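# Place stapler and tape measure into the desk tray

## Task

Get both the stapler and the tape measure into the tray so they stay there once the robot lets go. The user cannot answer questions, and nothing may end up off the table.

## Robot and tools

Robot: two arms, left_arm and right_arm, each with six joints and a parallel gripper. Scene frame: origin at table-top height, midway between the nominal bases. +x points out over the table, +z points up, and left_arm is on the +y side. Arm names do not match image sides. Calibrated bases: left_arm at (-0.025, +0.372, +0.017) m, right_arm at (+0.028, -0.359, +0.005) m, each turned only slightly about z. Reported gripper positions (metres) and quaternions (wxyz) are in the scene frame. They can be a few centimetres off, more at long reach. end_effector_position is the point between the finger pads, about 1 cm behind the tips. The fingers point along the gripper's +z axis and close along its y axis.

Joint order, used in every row and in every per-joint list in results: shoulder, elbow, waist, wrist pitch, wrist yaw, wrist roll. Stated ranges in rad: waist -2.618 to 3.054, shoulder 0.000 to 3.142, elbow 0.000 to 3.142, wrist pitch -1.571 to 1.571, wrist yaw -1.571 to 1.571, wrist roll -2.094 to 2.094. The real ends may differ by up to 0.059 rad.

A row always has 14 numbers, each in [-1, 1], even when only one arm moves. The first 7 are left_arm: its six joint numbers in the order above, then its gripper opening. The last 7 are right_arm in the same layout.
- Joint numbers are scaled offsets, not poses. They count from the Joint targets shown in the latest result. 1.0 equals 2.224 rad for shoulder, elbow and waist, and 8.485 rad for the three wrist joints. Sending 0 keeps the current target. Sending the same offset again moves the joint further.
- The opening is absolute: +1 is fully open and -1 is closed. Sending 0 means half open, not 'unchanged'. To leave a gripper as it is, repeat its present command.

execute_actions(actions, cameras): actions is a list of actions. Each action is a table of up to 15 rows, one row per 1/30 s step. A shorter table repeats its last row to fill 15 steps. Within one action, every row counts from the targets at that action's start. An action that would push a joint more than 0.059 rad beyond its range is refused for both arms. If the first action is refused, or any action is malformed, the whole call is rejected. A joint asked past its real end stops there, and the result says "joint sent to its limit". An empty actions list just reports state and images. cameras picks cam_high, cam_low, cam_over, cam_left_wrist or cam_right_wrist. Leaving it out, or giving ["all"], returns all five; [] returns none. An unknown name invalidates the call.

move(target, speed, blend, opening_speed, grip_force, blocking, cameras): steers all joints together toward one row of 14, or toward a list of up to 15 rows. Every row is an offset from the same starting Joint targets, not from the previous row. Openings stay absolute.
- speed: rad/s for the joint with the farthest to go, 0.01 to 12.57, default 0.5. Give one value, or one per target.
- blend: in rad; rounds corners between listed targets. 0 means stop at each target.
- opening_speed: rate on the -1..1 scale per second, at least 0.2. Use it to close gently.
- grip_force: newtons per finger pad, 10 to 50, per arm or shared. It persists; lower values close slowly.
- blocking=false returns early while the motion continues.
The whole path is limited to 10 s, with no collision avoidance. The result's "move:" line reads done, off_target (at rest with a joint more than 0.035 rad off), moving, held or fault, plus limits=held if steps were withheld. Neither done nor off_target proves contact or its absence.

wait(seconds 0-10) lets time pass while commands are held; a running move continues. stop() brakes the running move. zoom_image(camera, region=[x0,y0,x1,y1]) enlarges a pixel box, at most 504x504, of that camera's newest image. The images are 672x504. finished_scene() ends the scene for good.

Result lines:
- Joint positions and velocities: per arm, the six joints then the pad gap, in m (0.094 when fully open).
- Joint targets: the base for your next offsets.
- grip_measured: finger opening on the command scale. It reads slightly wide when empty and slightly narrow on a firmly held part.
- grip_effort_nm: gripper motor effort; negative means closing. It is not a pad force.
- Joint torques: in joint order; joints 1-3 wrap at ±28 N m.
- "joint command not followed": the clearance check changed or withheld targets on some steps.
- MOTOR HOT appears at 75 °C. At 90 °C that arm folds and idles; at 100 °C it goes limp.
Each step, a joint's target can lead its measured angle by at most 0.339 rad (big joints) or 2.2 rad (wrist). Targets placing the gripper more than 200 mm from where it is get scaled back. Large moves may therefore need several actions.

Gripping: the fingers go to where grip_measured equals your command. Commanding well below the part's width squeezes hard, and near 0.06 below it the squeeze jumps to full force. To release, command well above grip_measured.

Avoid:
- dropping parts, or letting go of them while they still move;
- fast impacts or hard presses on the table, fixtures or heavy objects;
- any contact between the two arms, including closing one gripper on the other's fingers;
- strain on the wrist camera cables;
- anything falling off the table.
Holding loads or stretching out heats the motors, so do not linger. Loose objects may be nudged by outside pushes now and then.

Each tool is called after "Emit:" in YAML: its name, and indented under it one key for each argument.

## Session

Emit:
execute_actions:
  actions: []

Scene clock: 0.00 s.
left_arm: end_effector_position=(+0.2667, +0.2336, +0.1055) grip_measured=+1.000 grip_effort_nm=n/a end_effector_quat_wxyz=(+0.449, -0.081, +0.845, -0.280) | right_arm: end_effector_position=(+0.2409, -0.1816, +0.1690) grip_measured=+1.000 grip_effort_nm=n/a end_effector_quat_wxyz=(+0.579, +0.133, +0.744, +0.306)
Joint names: [shoulder, elbow, waist, wrist pitch, wrist yaw, wrist roll]
Joint positions: left_arm=[1.095 0.194 -0.447 0.446 0.03 -0.638 0.094] | right_arm=[0.753 0.136 1.227 0.385 0.906 0.848 0.094]
Joint velocities: within noise
Joint torques (N m): no reading
Motor temperatures (°C): left_arm=[23 30 23 26 23 22 22] | right_arm=[25 28 20 21 20 23 21]
Heat: left arm: 30 °C; right arm: 28 °C.
Joint targets: left_arm=[1.090 0.201 -0.447 0.441 0.029 -0.635] | right_arm=[0.748 0.148 1.227 0.385 0.911 0.844]
Tool commands: left_gripper/opening=+1.0 right_gripper/opening=+1.0

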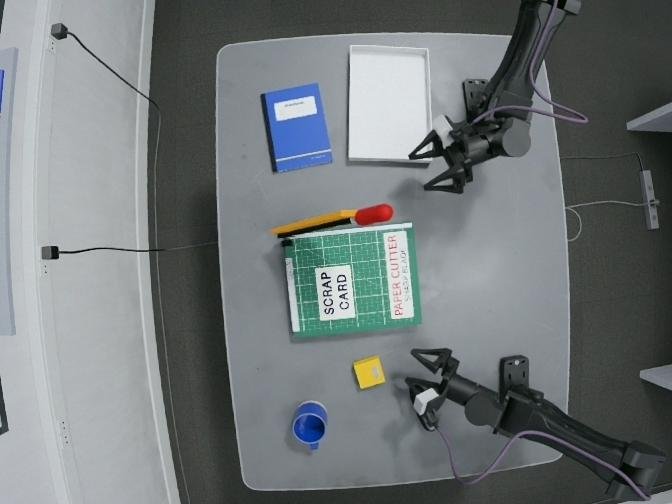

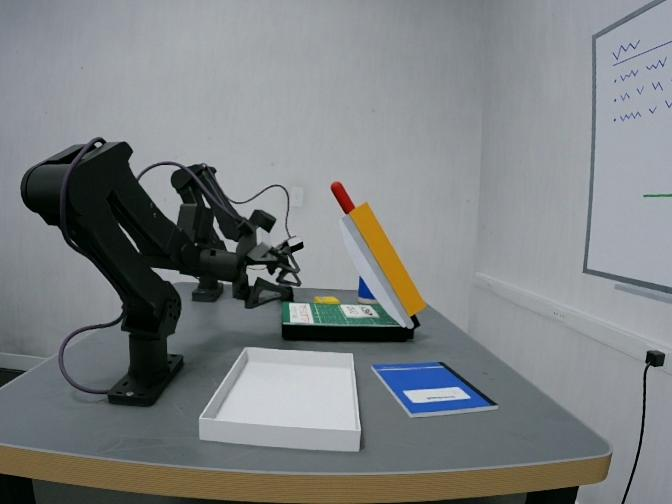

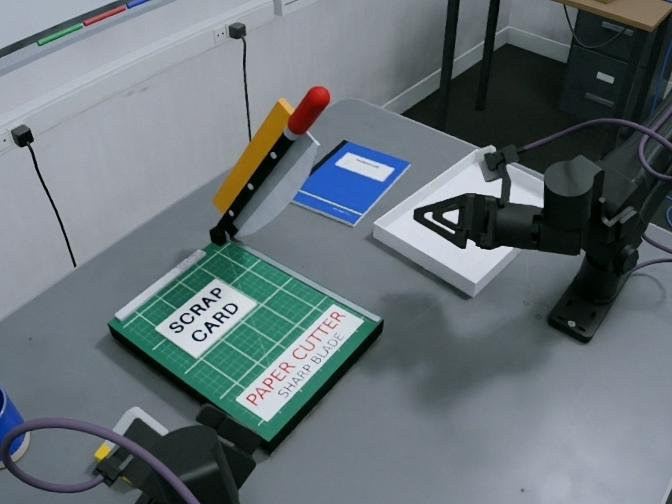

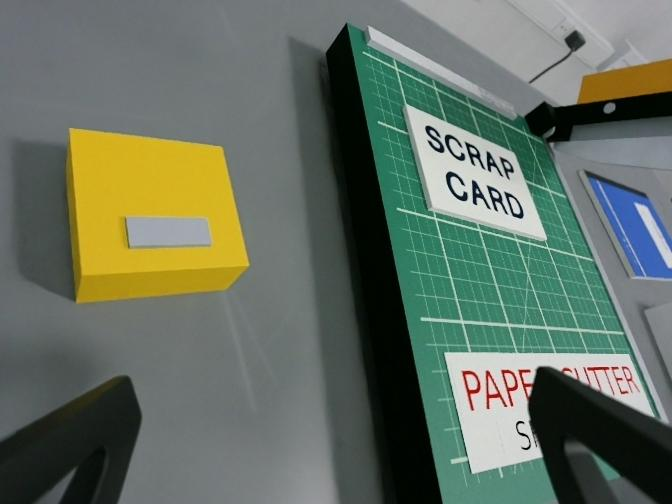

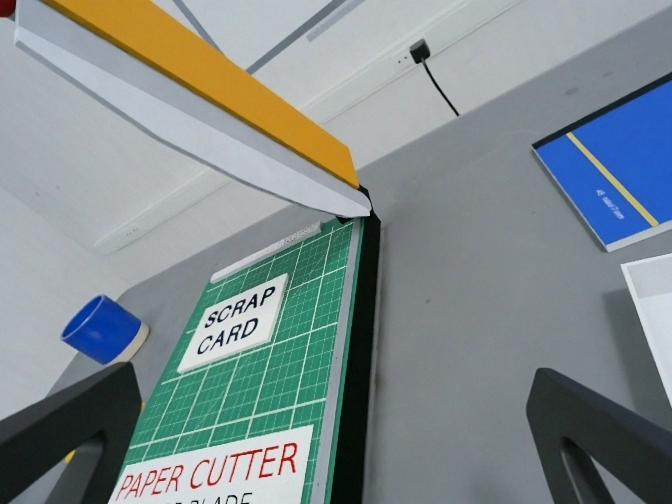

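Emit:
zoom_image:
  camera: "cam_high"
  region: [260, 320, 480, 485]

Emit:
zoom_image:
  camera: "cam_high"
  region: [250, 180, 450, 350]

Emit:
zoom_image:
  camera: "cam_high"
  region: [330, 30, 550, 200]

Emit:
zoom_image:
  camera: "cam_low"
  region: [180, 170, 500, 410]

Scaled by 2.291 from the camera's 672x504 image, which has a finer 960x720 frame.

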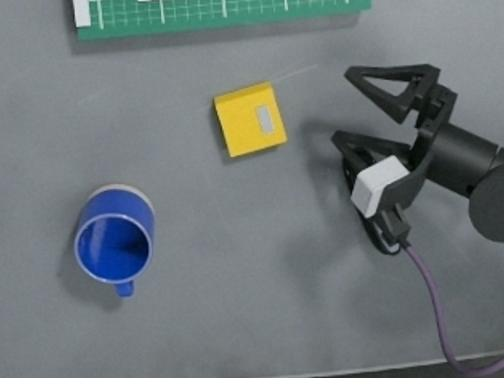

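Scaled by 2.520 from the camera's 672x504 image, which has a finer 960x720 frame.

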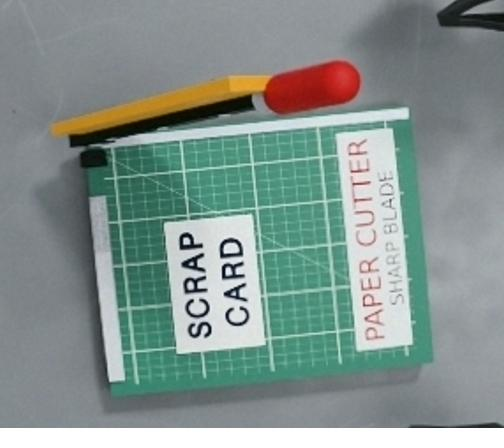

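Scaled by 2.291 from the camera's 672x504 image, which has a finer 960x720 frame.

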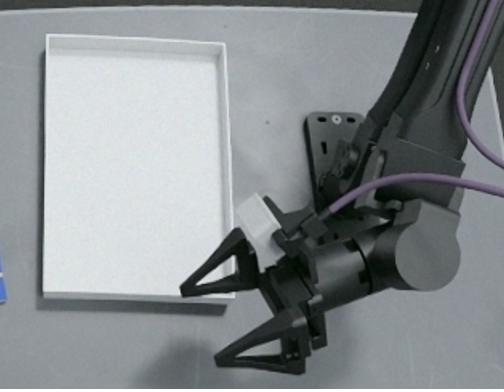

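Scaled by 1.575 from the camera's 672x504 image, which has a finer 960x720 frame.

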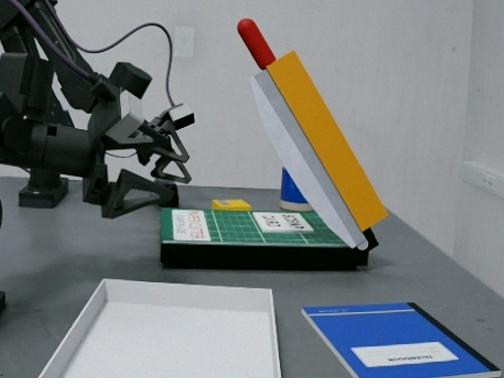

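Emit:
move:
  target: [0.0045,0.45,0.2,-0.205,-0.0034,0.075,1,0.068,0.473,-0.417,-0.1986,-0.107,-0.0995,1]
  speed: 0.8

Scene clock: 6.17 s.
left_arm: end_effector_position=(+0.2048, +0.3743, +0.2184) grip_measured=+1.000 grip_effort_nm=0.00 end_effector_quat_wxyz=(+0.187, -0.007, +0.982, -0.002) | right_arm: end_effector_position=(+0.2263, -0.2976, +0.2400) grip_measured=+1.000 grip_effort_nm=-0.03 end_effector_quat_wxyz=(+0.271, -0.142, +0.951, +0.037)
Joint names: [shoulder, elbow, waist, wrist pitch, wrist yaw, wrist roll]
Joint positions: left_arm=[1.095 1.181 -0.008 -1.279 0.006 -0.004 0.094] | right_arm=[0.899 1.17 0.305 -1.288 0.013 0.007 0.094]
Joint torques (N m): left_arm=[-2.26 8.58 0.42 0.6 -0.1 0.05] | right_arm=[-0.31 8.4 -0.54 0.65 -0.09 -0.05]
Heat: left arm: 31 °C; right arm: 30 °C.
Joint targets: left_arm=[1.100 1.202 -0.002 -1.299 0.000 0.001] | right_arm=[0.899 1.200 0.299 -1.300 0.003 0.000]
move: done

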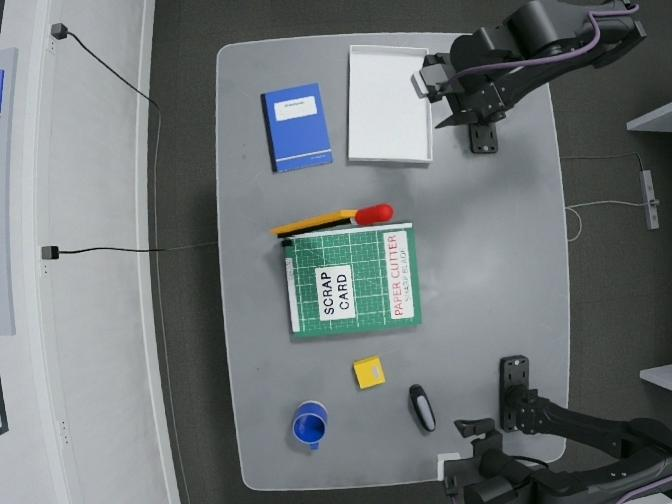

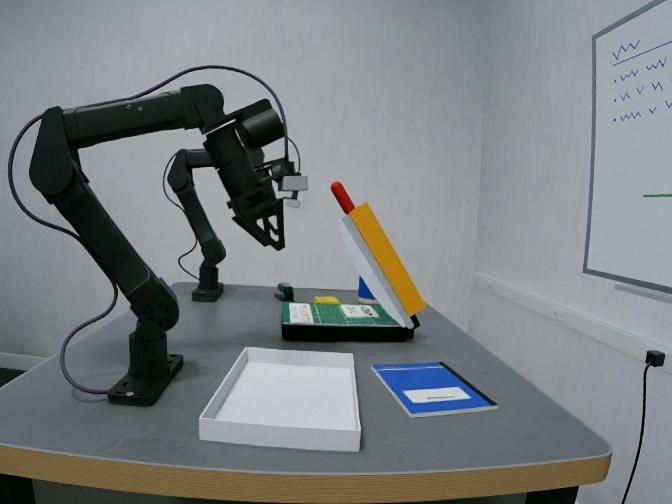

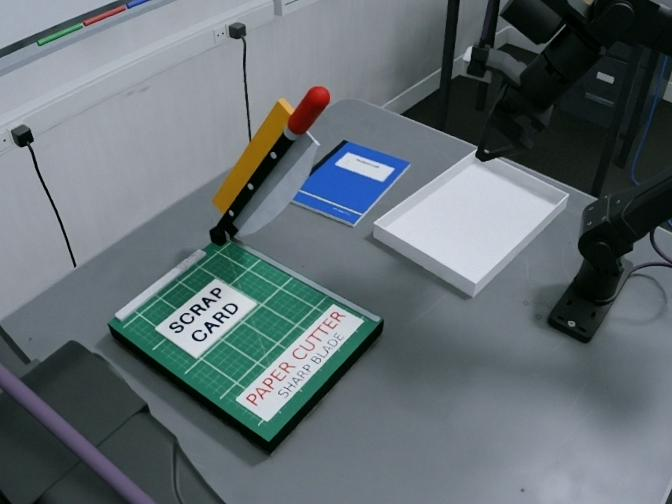

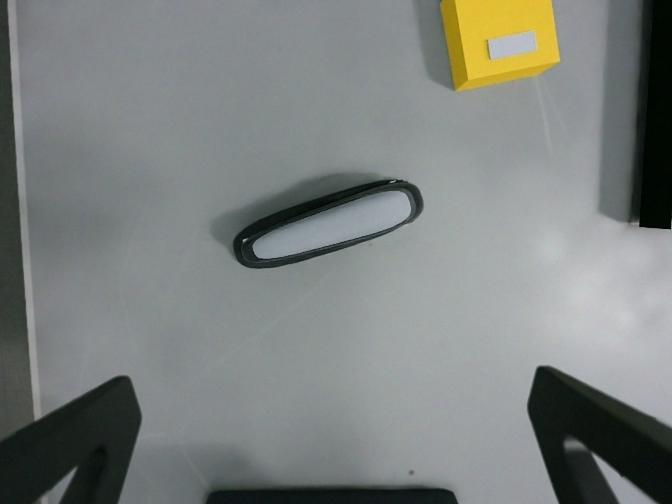

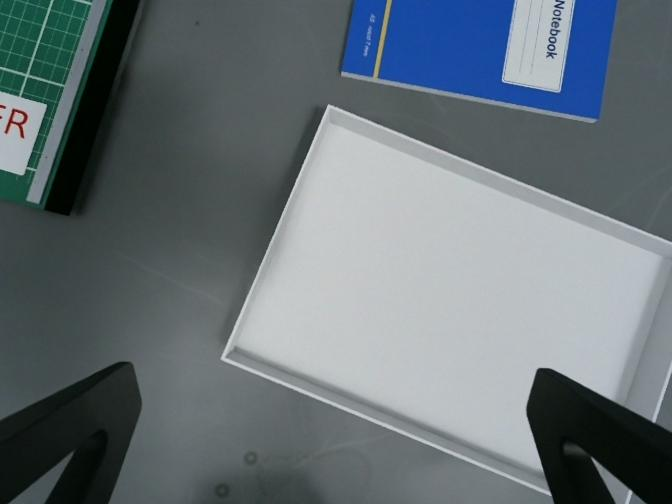

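Emit:
move:
  target: [0.1933,0.0436,-0.0202,-0.0048,0,0.1485,1,0,0,0,0,0,0,1]
  speed: 0.9
  cameras: ["cam_high","cam_left_wrist","cam_over"]

Scene clock: 9.67 s.
left_arm: end_effector_position=(+0.2366, +0.3671, +0.1486) grip_measured=+1.000 grip_effort_nm=0.00 end_effector_quat_wxyz=(+0.006, +0.596, +0.803, +0.005) | right_arm: end_effector_position=(+0.2262, -0.2976, +0.2400) grip_measured=+1.000 grip_effort_nm=-0.03 end_effector_quat_wxyz=(+0.271, -0.142, +0.951, +0.037)
Joint names: [shoulder, elbow, waist, wrist pitch, wrist yaw, wrist roll]
Joint positions: left_arm=[1.519 1.276 -0.042 -1.313 -0.001 1.255 0.094] | right_arm=[0.899 1.17 0.305 -1.288 0.013 0.006 0.094]
Joint torques (N m): left_arm=[-5.71 8.53 -0.51 -0.06 -0.04 0.04] | right_arm=[-0.31 8.4 -0.55 0.67 -0.08 -0.07]
Heat: left arm: 32 °C; right arm: 31 °C.
Joint targets: left_arm=[1.530 1.299 -0.047 -1.340 -0.001 1.262] | right_arm=[0.899 1.200 0.299 -1.300 0.003 0.000]
move: done
Images, in order (width x height): cam_high 672x504, cam_over 672x504, cam_left_wrist 672x504.

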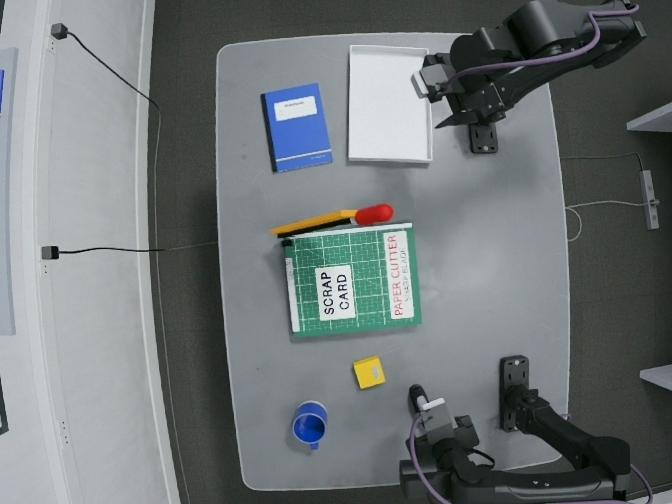

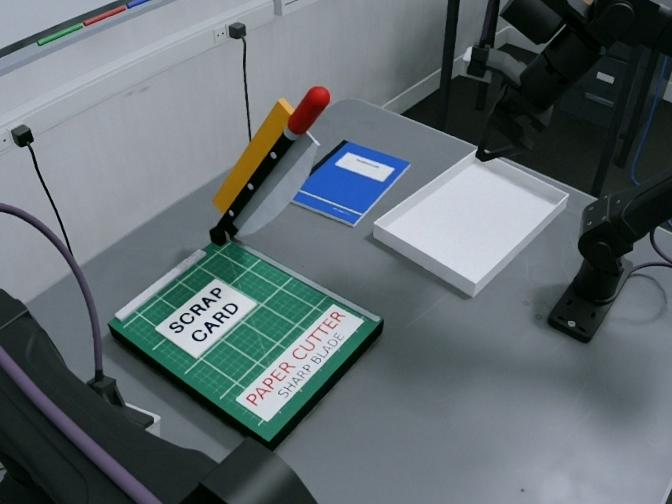

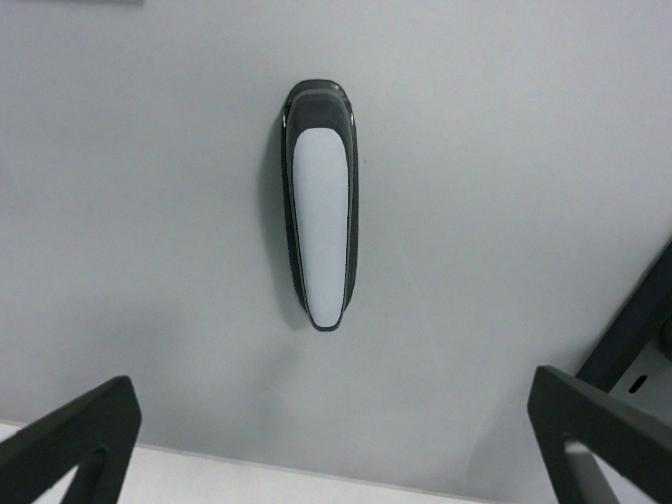

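Emit:
move:
  target: [0.0238,-0.0827,0,0.0279,0,0.003,1,0,0,0,0,0,0,1]
  cameras: ["cam_high","cam_left_wrist","cam_low"]

Scene clock: 11.37 s.
left_arm: end_effector_position=(+0.2476, +0.3669, +0.0973) grip_measured=+1.000 grip_effort_nm=0.00 end_effector_quat_wxyz=(+0.010, +0.606, +0.795, +0.008) | right_arm: end_effector_position=(+0.2262, -0.2976, +0.2400) grip_measured=+1.000 grip_effort_nm=-0.03 end_effector_quat_wxyz=(+0.271, -0.142, +0.951, +0.037)
Joint names: [shoulder, elbow, waist, wrist pitch, wrist yaw, wrist roll]
Joint positions: left_arm=[1.572 1.123 -0.042 -1.097 -0.002 1.281 0.094] | right_arm=[0.899 1.17 0.305 -1.288 0.013 0.006 0.094]
Joint torques (N m): left_arm=[-6.28 5.7 -0.53 0.16 -0.02 0.05] | right_arm=[-0.31 8.4 -0.55 0.67 -0.08 -0.07]
Heat: left arm: 32 °C; right arm: 32 °C.
Joint targets: left_arm=[1.583 1.115 -0.047 -1.103 0.000 1.287] | right_arm=[0.899 1.200 0.299 -1.300 0.003 0.000]
move: done
Images, in order (width x height): cam_high 672x504, cam_low 672x504, cam_left_wrist 672x504.

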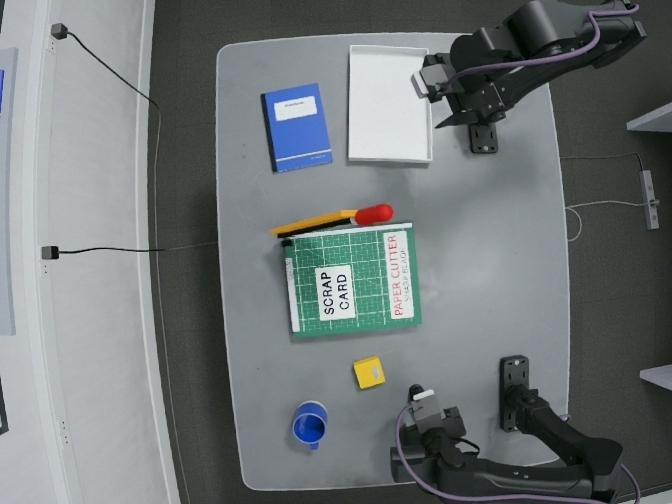

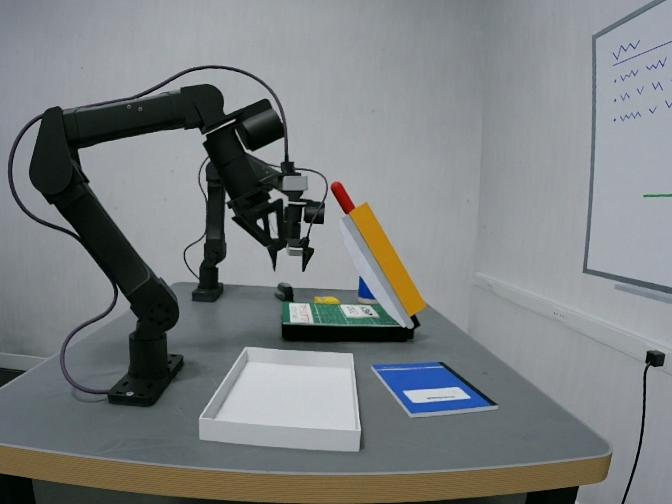

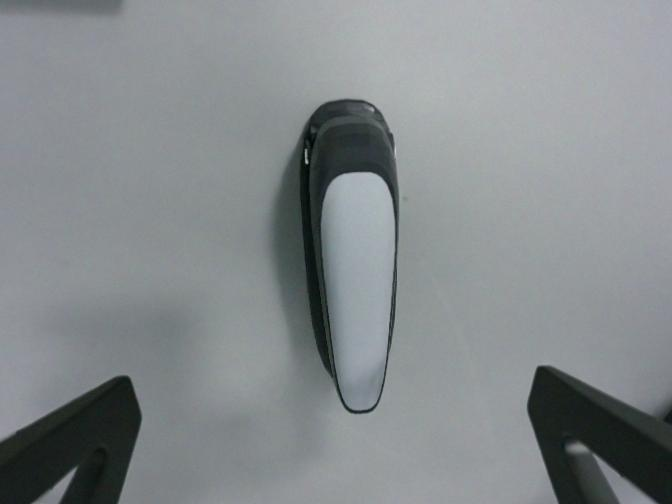

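Emit:
move:
  target:
    - [0.005,-0.01,-0.0202,0.0034,0,-0.0094,1,0,0,0,0,0,0,1]
    - [0.0333,-0.0935,-0.0202,0.0332,0,-0.0094,1,0,0,0,0,0,0,1]
  blend: [0.02,0]
  speed: 0.3
  cameras: ["cam_high","cam_left_wrist","cam_low"]

Scene clock: 13.83 s.
left_arm: end_effector_position=(+0.2424, +0.3547, +0.0309) grip_measured=+1.000 grip_effort_nm=0.00 end_effector_quat_wxyz=(+0.010, +0.597, +0.802, +0.009) | right_arm: end_effector_position=(+0.2262, -0.2976, +0.2400) grip_measured=+1.000 grip_effort_nm=-0.03 end_effector_quat_wxyz=(+0.271, -0.142, +0.951, +0.037)
Joint names: [shoulder, elbow, waist, wrist pitch, wrist yaw, wrist roll]
Joint positions: left_arm=[1.643 0.915 -0.089 -0.817 -0.003 1.212 0.094] | right_arm=[0.899 1.17 0.305 -1.288 0.013 0.006 0.094]
Joint torques (N m): left_arm=[-6.22 5.18 -0.36 0.16 -0.01 -0.06] | right_arm=[-0.31 8.4 -0.55 0.67 -0.08 -0.06]
Motor temperatures (°C): left_arm=[23 32 23 26 22 22 22] | right_arm=[25 33 20 23 20 23 21]
Heat: left arm: 32 °C; right arm: 33 °C.
Joint targets: left_arm=[1.657 0.907 -0.092 -0.821 0.000 1.207] | right_arm=[0.899 1.200 0.299 -1.300 0.003 0.000]
move: done
Images, in order (width x height): cam_high 672x504, cam_low 672x504, cam_left_wrist 672x504.

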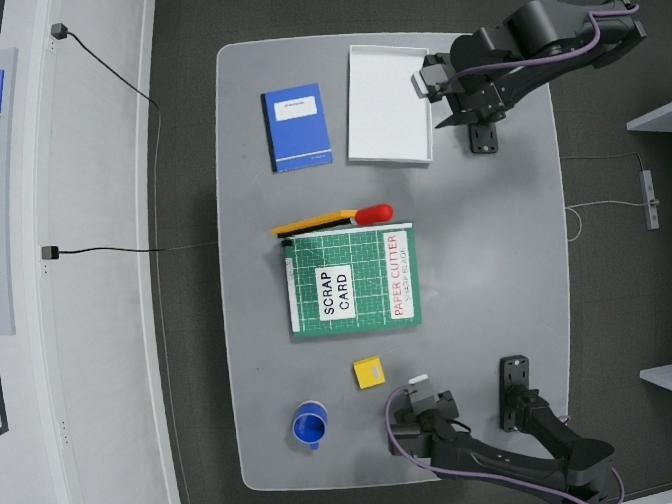

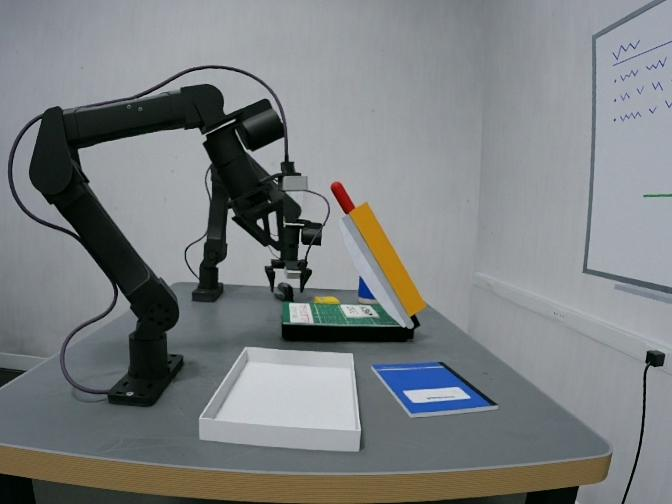

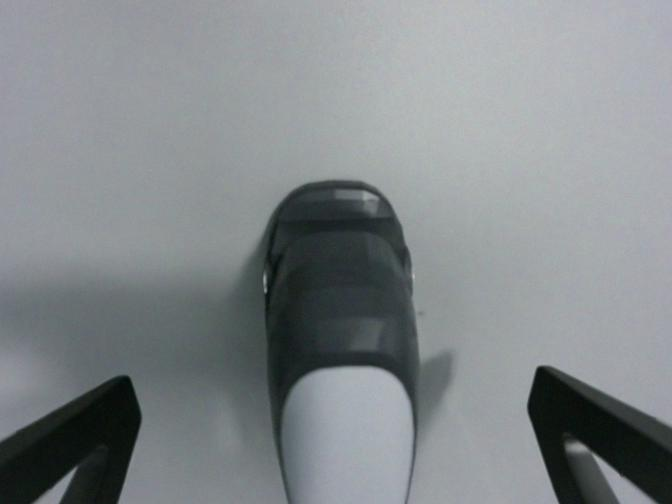

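Emit:
move:
  target:
    - [0.0036,-0.0112,0,0.0039,0,0,1,0,0,0,0,0,0,1]
    - [0.0036,-0.0112,0,0.0039,0,0,-0.6,0,0,0,0,0,0,1]
  speed: 0.2
  opening_speed: 1
  grip_force: [30,50]
  cameras: ["cam_high","cam_left_wrist","cam_low"]

Scene clock: 18.83 s.
left_arm: end_effector_position=(+0.2415, +0.3548, +0.0242) grip_measured=-0.371 grip_effort_nm=-0.62 end_effector_quat_wxyz=(+0.012, +0.597, +0.802, +0.010) | right_arm: end_effector_position=(+0.2262, -0.2976, +0.2400) grip_measured=+1.000 grip_effort_nm=-0.03 end_effector_quat_wxyz=(+0.271, -0.142, +0.951, +0.037)
Joint names: [shoulder, elbow, waist, wrist pitch, wrist yaw, wrist roll]
Joint positions: left_arm=[1.649 0.892 -0.089 -0.783 -0.003 1.21 0.03] | right_arm=[0.899 1.17 0.305 -1.288 0.013 0.006 0.094]
Joint torques (N m): left_arm=[-6.05 4.98 -0.32 0.16 -0.01 -0.04] | right_arm=[-0.31 8.4 -0.54 0.67 -0.08 -0.07]
Heat: left arm: 32 °C; right arm: 34 °C.
Joint targets: left_arm=[1.665 0.882 -0.092 -0.788 0.000 1.207] | right_arm=[0.899 1.200 0.299 -1.300 0.003 0.000]
grip_force (N): 30, 50
move: done
Images, in order (width x height): cam_high 672x504, cam_low 672x504, cam_left_wrist 672x504.

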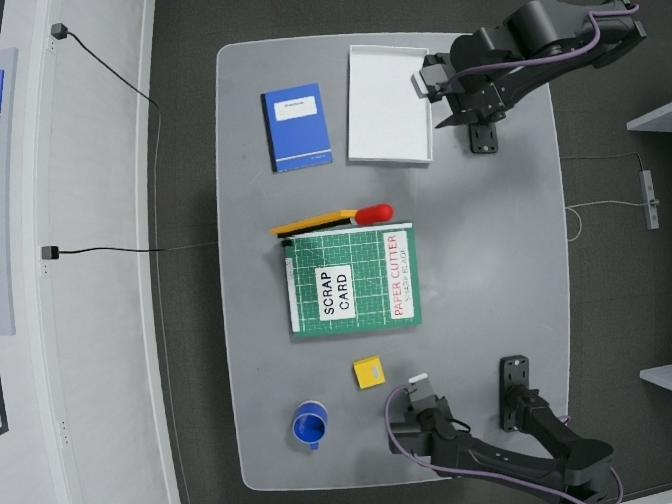

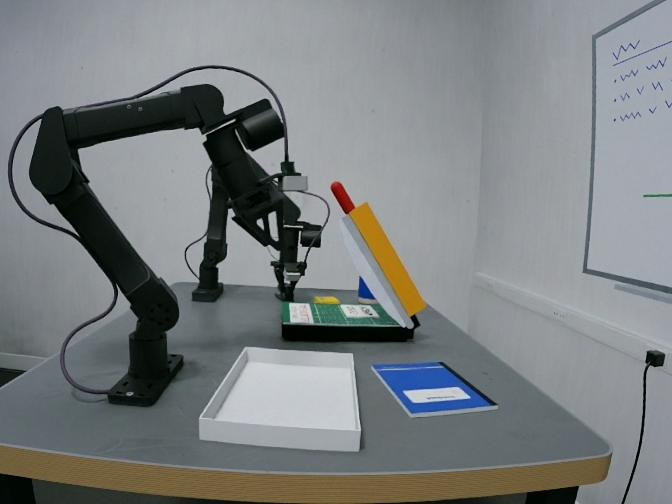

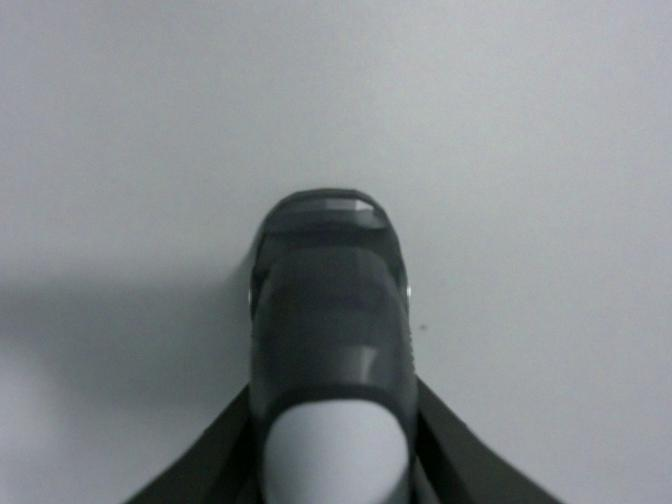

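Emit:
move:
  target:
    - [-0.0607,0.1875,0,-0.0651,0,0,-0.6,0,0,0,0,0,0,1]
    - [0.1808,0.433,-0.5067,-0.0661,0,-0.1423,-0.6,0,0,0,0,0,0,1]
    - [0.192,0.344,-0.5067,-0.0398,0,-0.1423,-0.6,0,0,0,0,0,0,1]
  speed: [0.4,0.6,0.3]
  blend: [0.1,0.05,0]

Scene clock: 24.53 s.
left_arm: end_effector_position=(+0.1192, -0.0035, +0.0705) grip_measured=-0.372 grip_effort_nm=-0.65 end_effector_quat_wxyz=(+0.010, +0.569, +0.823, -0.008) | right_arm: end_effector_position=(+0.2262, -0.2976, +0.2400) grip_measured=+1.000 grip_effort_nm=-0.03 end_effector_quat_wxyz=(+0.271, -0.142, +0.951, +0.037)
Joint names: [shoulder, elbow, waist, wrist pitch, wrist yaw, wrist roll]
Joint positions: left_arm=[2.076 1.652 -1.224 -1.121 0.002 0.005 0.03] | right_arm=[0.899 1.17 0.305 -1.288 0.013 0.006 0.094]
Joint torques (N m): left_arm=[-11 5.94 0.38 0.17 -0.06 -0.07] | right_arm=[-0.31 8.4 -0.55 0.67 -0.08 -0.06]
Heat: left arm: 32 °C; right arm: 35 °C.
Joint targets: left_arm=[2.092 1.647 -1.219 -1.126 0.000 0.000] | right_arm=[0.899 1.200 0.299 -1.300 0.003 0.000]
grip_force (N): 30, 50
move: done

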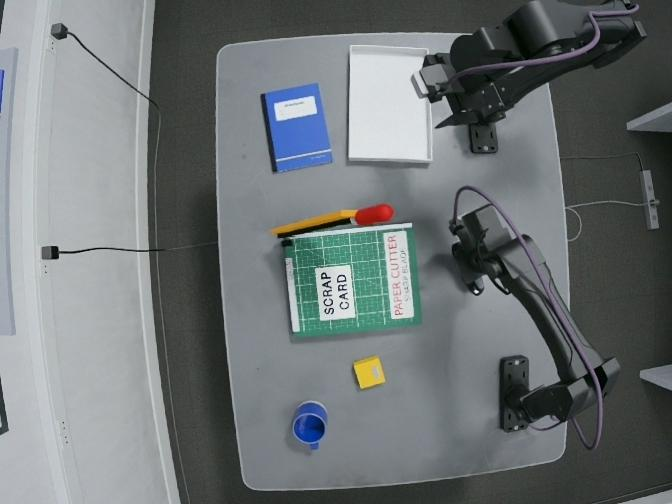

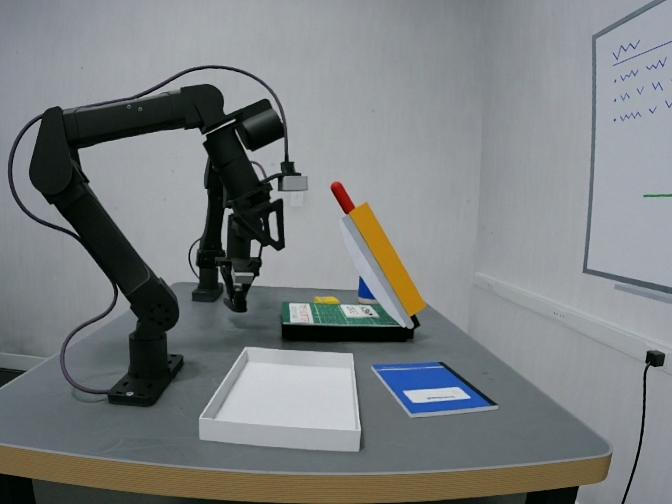

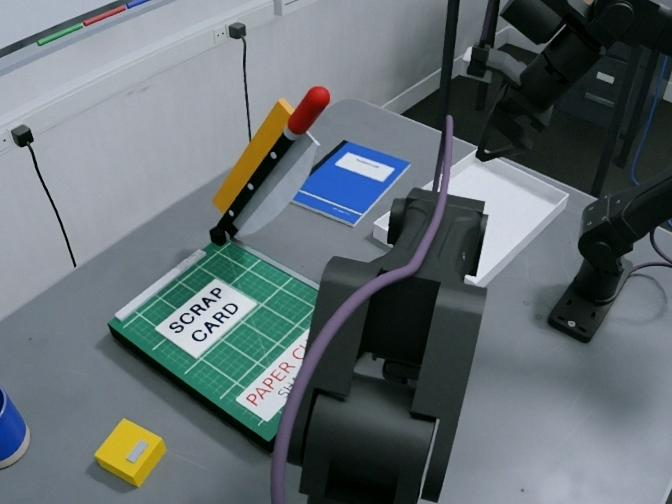

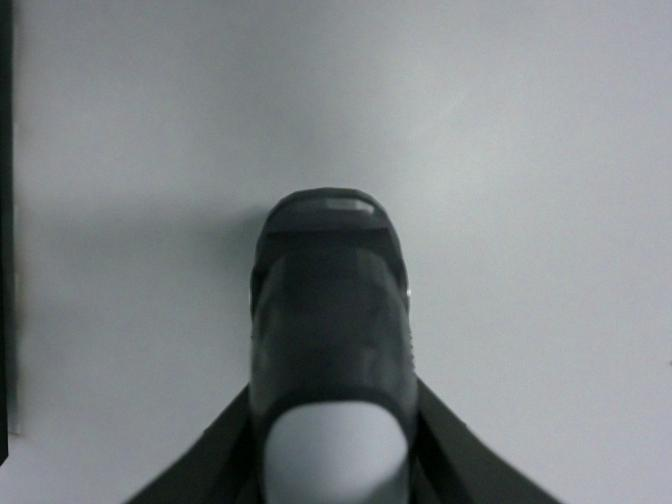

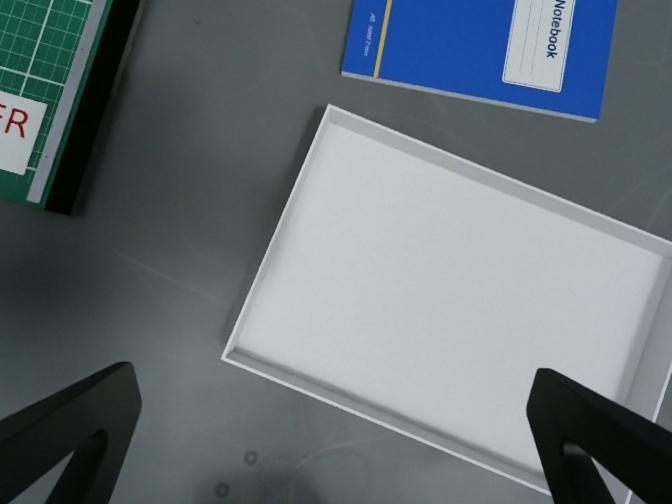

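Emit:
move:
  target: [0.0207,-0.0445,0,0.0171,0,0,-0.6,0,0,0,0,0,0,1]
  speed: 0.12
  cameras: ["cam_low","cam_left_wrist"]

Emit:
zoom_image:
  camera: "cam_low"
  region: [200, 230, 320, 340]

Scene clock: 26.47 s.
left_arm: end_effector_position=(+0.1199, -0.0053, +0.0304) grip_measured=-0.372 grip_effort_nm=-0.66 end_effector_quat_wxyz=(+0.012, +0.568, +0.823, -0.009) | right_arm: end_effector_position=(+0.2262, -0.2976, +0.2400) grip_measured=+1.000 grip_effort_nm=-0.03 end_effector_quat_wxyz=(+0.271, -0.142, +0.951, +0.037)
Joint names: [shoulder, elbow, waist, wrist pitch, wrist yaw, wrist roll]
Joint positions: left_arm=[2.119 1.555 -1.224 -0.976 0.002 0.005 0.03] | right_arm=[0.899 1.17 0.305 -1.288 0.013 0.006 0.094]
Joint torques (N m): left_arm=[-10.95 5.67 0.38 0.15 -0.06 -0.06] | right_arm=[-0.31 8.4 -0.55 0.67 -0.08 -0.06]
Heat: left arm: 32 °C; right arm: 36 °C.
Joint targets: left_arm=[2.138 1.548 -1.219 -0.980 0.000 0.000] | right_arm=[0.899 1.200 0.299 -1.300 0.003 0.000]
grip_force (N): 30, 50
move: done
Images, in order (width x height): cam_low 672x504, cam_left_wrist 672x504.

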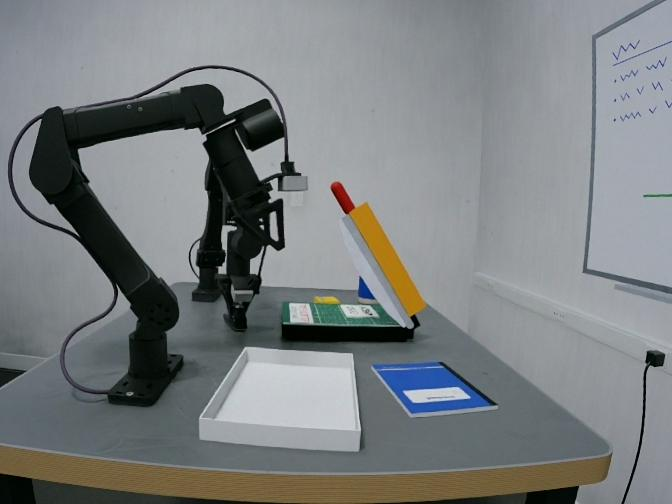

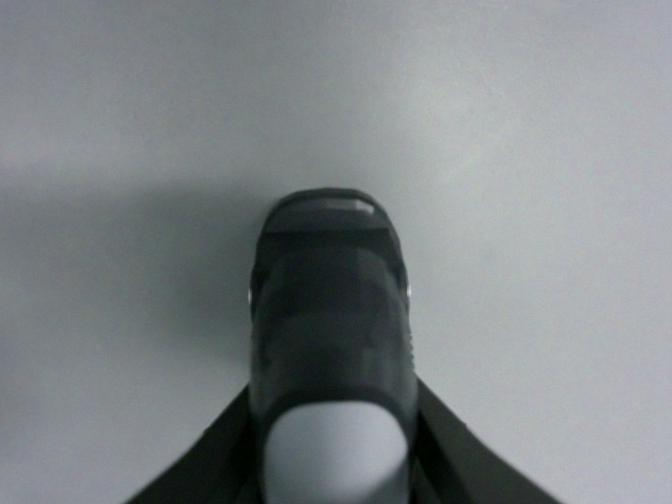

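Scaled by 4.200 from the camera's 672x504 image, which has a finer 960x720 frame.

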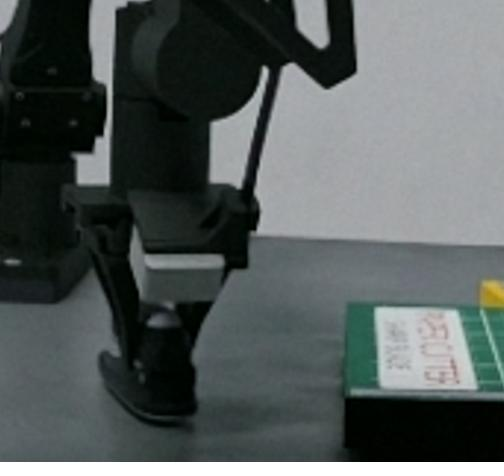

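Emit:
move:
  target: [0.0031,-0.0067,0,0.0026,0,0,-0.6,0,0,0,0,0,0,1]
  speed: 0.1
  cameras: ["cam_low"]

Emit:
zoom_image:
  camera: "cam_low"
  region: [200, 230, 320, 340]

Scene clock: 27.50 s.
left_arm: end_effector_position=(+0.1198, -0.0052, +0.0248) grip_measured=-0.372 grip_effort_nm=-0.65 end_effector_quat_wxyz=(+0.012, +0.568, +0.823, -0.010) | right_arm: end_effector_position=(+0.2262, -0.2976, +0.2400) grip_measured=+1.000 grip_effort_nm=-0.03 end_effector_quat_wxyz=(+0.271, -0.142, +0.951, +0.037)
Joint names: [shoulder, elbow, waist, wrist pitch, wrist yaw, wrist roll]
Joint positions: left_arm=[2.125 1.54 -1.224 -0.955 0.002 0.005 0.03] | right_arm=[0.899 1.17 0.305 -1.288 0.013 0.006 0.094]
Joint torques (N m): left_arm=[-10.85 5.61 0.38 0.14 -0.06 -0.06] | right_arm=[-0.31 8.4 -0.55 0.67 -0.08 -0.06]
Heat: left arm: 32 °C; right arm: 36 °C.
Joint targets: left_arm=[2.145 1.533 -1.219 -0.959 0.000 0.000] | right_arm=[0.899 1.200 0.299 -1.300 0.003 0.000]
grip_force (N): 30, 50
move: done
Images, in order (width x height): cam_low 672x504.

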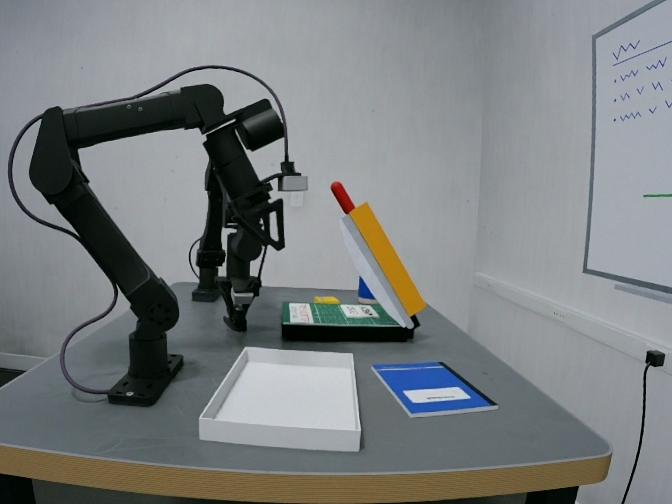

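Scaled by 4.200 from the camera's 672x504 image, which has a finer 960x720 frame.

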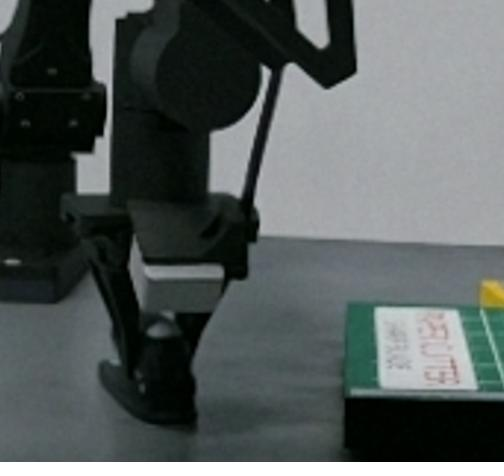

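Emit:
move:
  target:
    - [0,0,0,0,0,0,0.6,0,0,0,0,0,0,1]
    - [-0.0351,0.1403,0,-0.046,0,0,0.6,0,0,0.1,0,0,0,1]
    - [-0.0378,0.1888,0.4335,-0.0594,0,0.1237,1,0,0,0.4577,0,0,-0.0707,1]
    - [-0.0378,0.1888,0.4335,-0.0594,0,0.1237,1,0.4658,0.2783,0.4577,-0.0183,0,-0.0707,1]
  speed: [0.5,0.4,0.8,0.8]
  blend: [0,0.05,0.1,0]
  opening_speed: 1.5

Scene clock: 34.93 s.
left_arm: end_effector_position=(+0.3603, +0.2830, +0.1310) grip_measured=+0.998 grip_effort_nm=0.11 end_effector_quat_wxyz=(-0.019, +0.595, +0.803, -0.003) | right_arm: end_effector_position=(+0.1211, -0.0099, +0.1415) grip_measured=+1.000 grip_effort_nm=-0.04 end_effector_quat_wxyz=(+0.006, +0.816, -0.578, +0.008)
Joint names: [shoulder, elbow, waist, wrist pitch, wrist yaw, wrist roll]
Joint positions: left_arm=[2.102 1.931 -0.252 -1.437 -0.009 1.043 0.094] | right_arm=[1.938 1.787 1.311 -1.437 0.011 -0.595 0.094]
Joint torques (N m): left_arm=[-16.59 8.34 -0.29 -0.14 0.05 0.07] | right_arm=[-10.54 8.4 0.46 -0.25 -0.06 -0.05]
Heat: left arm: 33 °C; right arm: 37 °C.
Joint targets: left_arm=[2.061 1.953 -0.255 -1.462 0.000 1.050] | right_arm=[1.936 1.820 1.317 -1.455 0.003 -0.600]
grip_force (N): 30, 50
move: off_target (left_arm); blend cut to 0 rad at target 3; target 3's new numbers were sent with left_arm's shoulder 0.041 rad from that target; left_arm: the shoulder is farthest, 0.041 rad from its target

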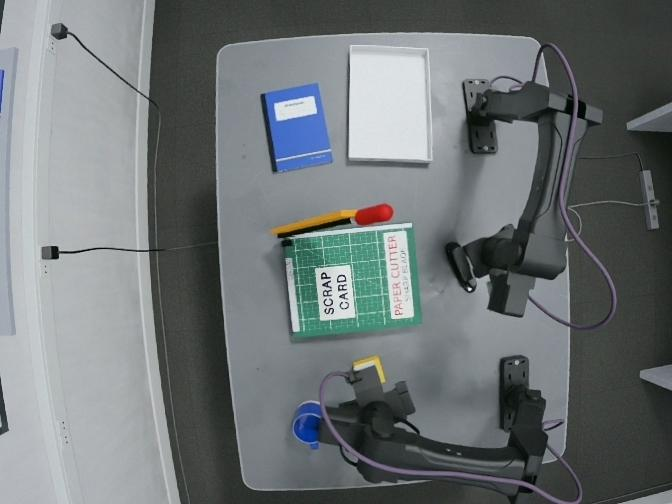

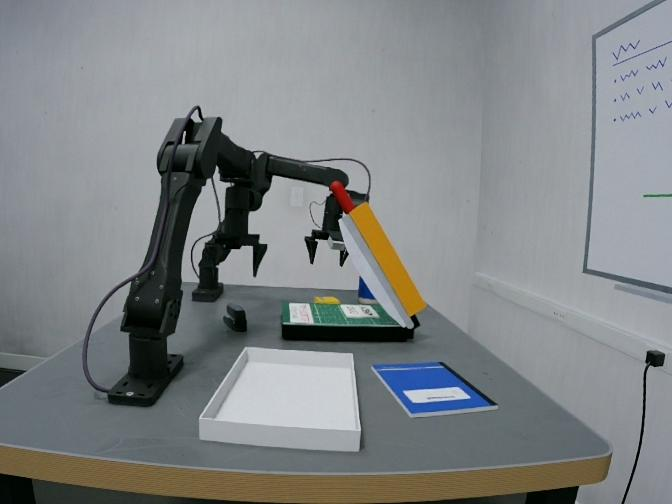

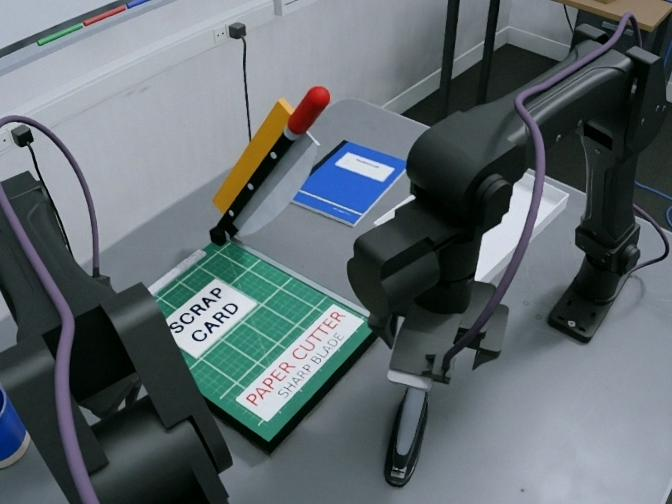

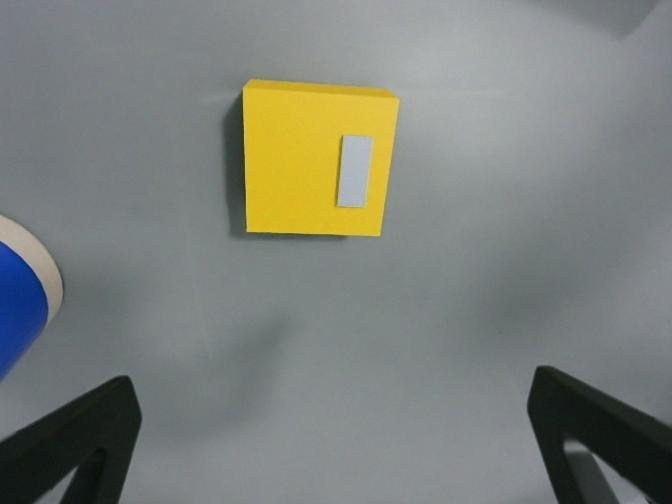

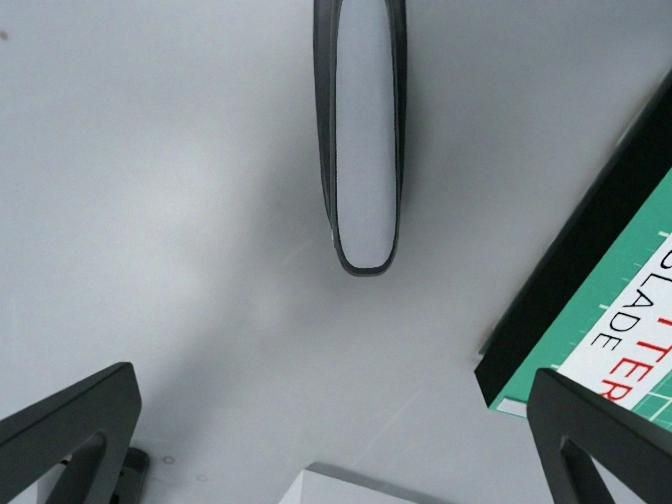

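Emit:
move:
  target: [0.0378,-0.0121,-0.0243,0.013,0,-0.0064,1,0.0701,0.0144,0.0135,0.0147,0,0.0031,1]
  speed: 0.3
  cameras: ["cam_high","cam_left_wrist","cam_right_wrist"]

Scene clock: 36.93 s.
left_arm: end_effector_position=(+0.3761, +0.2555, +0.1226) grip_measured=+0.998 grip_effort_nm=0.11 end_effector_quat_wxyz=(+0.013, +0.600, +0.800, +0.009) | right_arm: end_effector_position=(+0.1162, +0.0207, +0.0956) grip_measured=+1.000 grip_effort_nm=-0.04 end_effector_quat_wxyz=(+0.021, +0.821, -0.570, +0.014)
Joint names: [shoulder, elbow, waist, wrist pitch, wrist yaw, wrist roll]
Joint positions: left_arm=[2.123 1.931 -0.307 -1.348 -0.009 1 0.094] | right_arm=[2.086 1.819 1.343 -1.352 0.011 -0.582 0.094]
Joint torques (N m): left_arm=[-10.88 5.98 -0.21 0.16 0.04 -0.05] | right_arm=[-11.22 8.42 0.28 0.05 -0.06 0.11]
Heat: left arm: 33 °C; right arm: 37 °C.
Joint targets: left_arm=[2.145 1.926 -0.309 -1.352 0.000 0.995] | right_arm=[2.092 1.852 1.347 -1.331 0.003 -0.574]
grip_force (N): 30, 50
move: done
Images, in order (width x height): cam_high 672x504, cam_left_wrist 672x504, cam_right_wrist 672x504.

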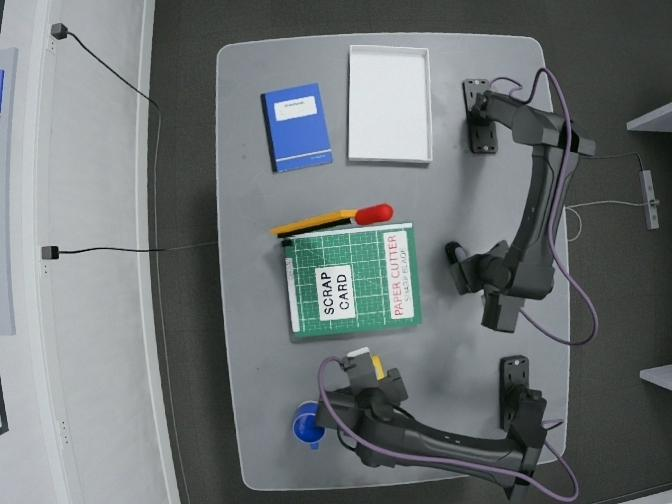

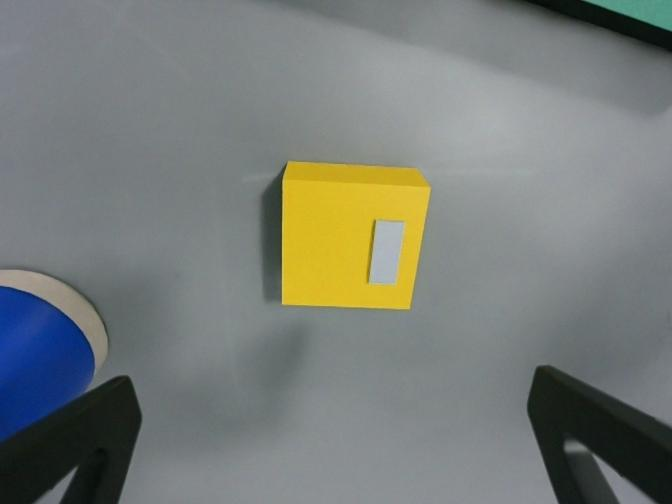

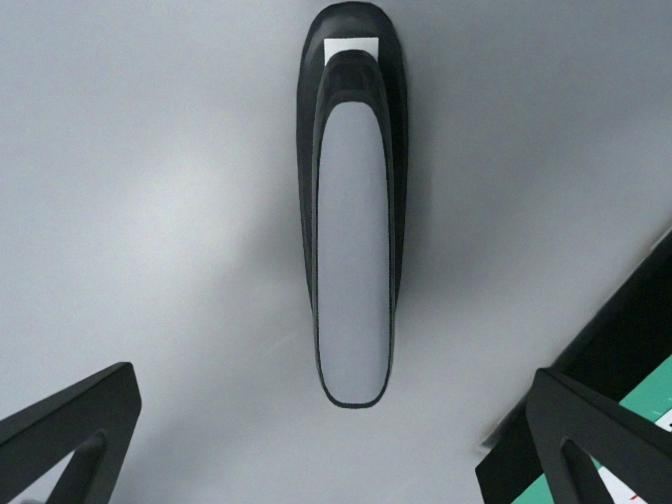

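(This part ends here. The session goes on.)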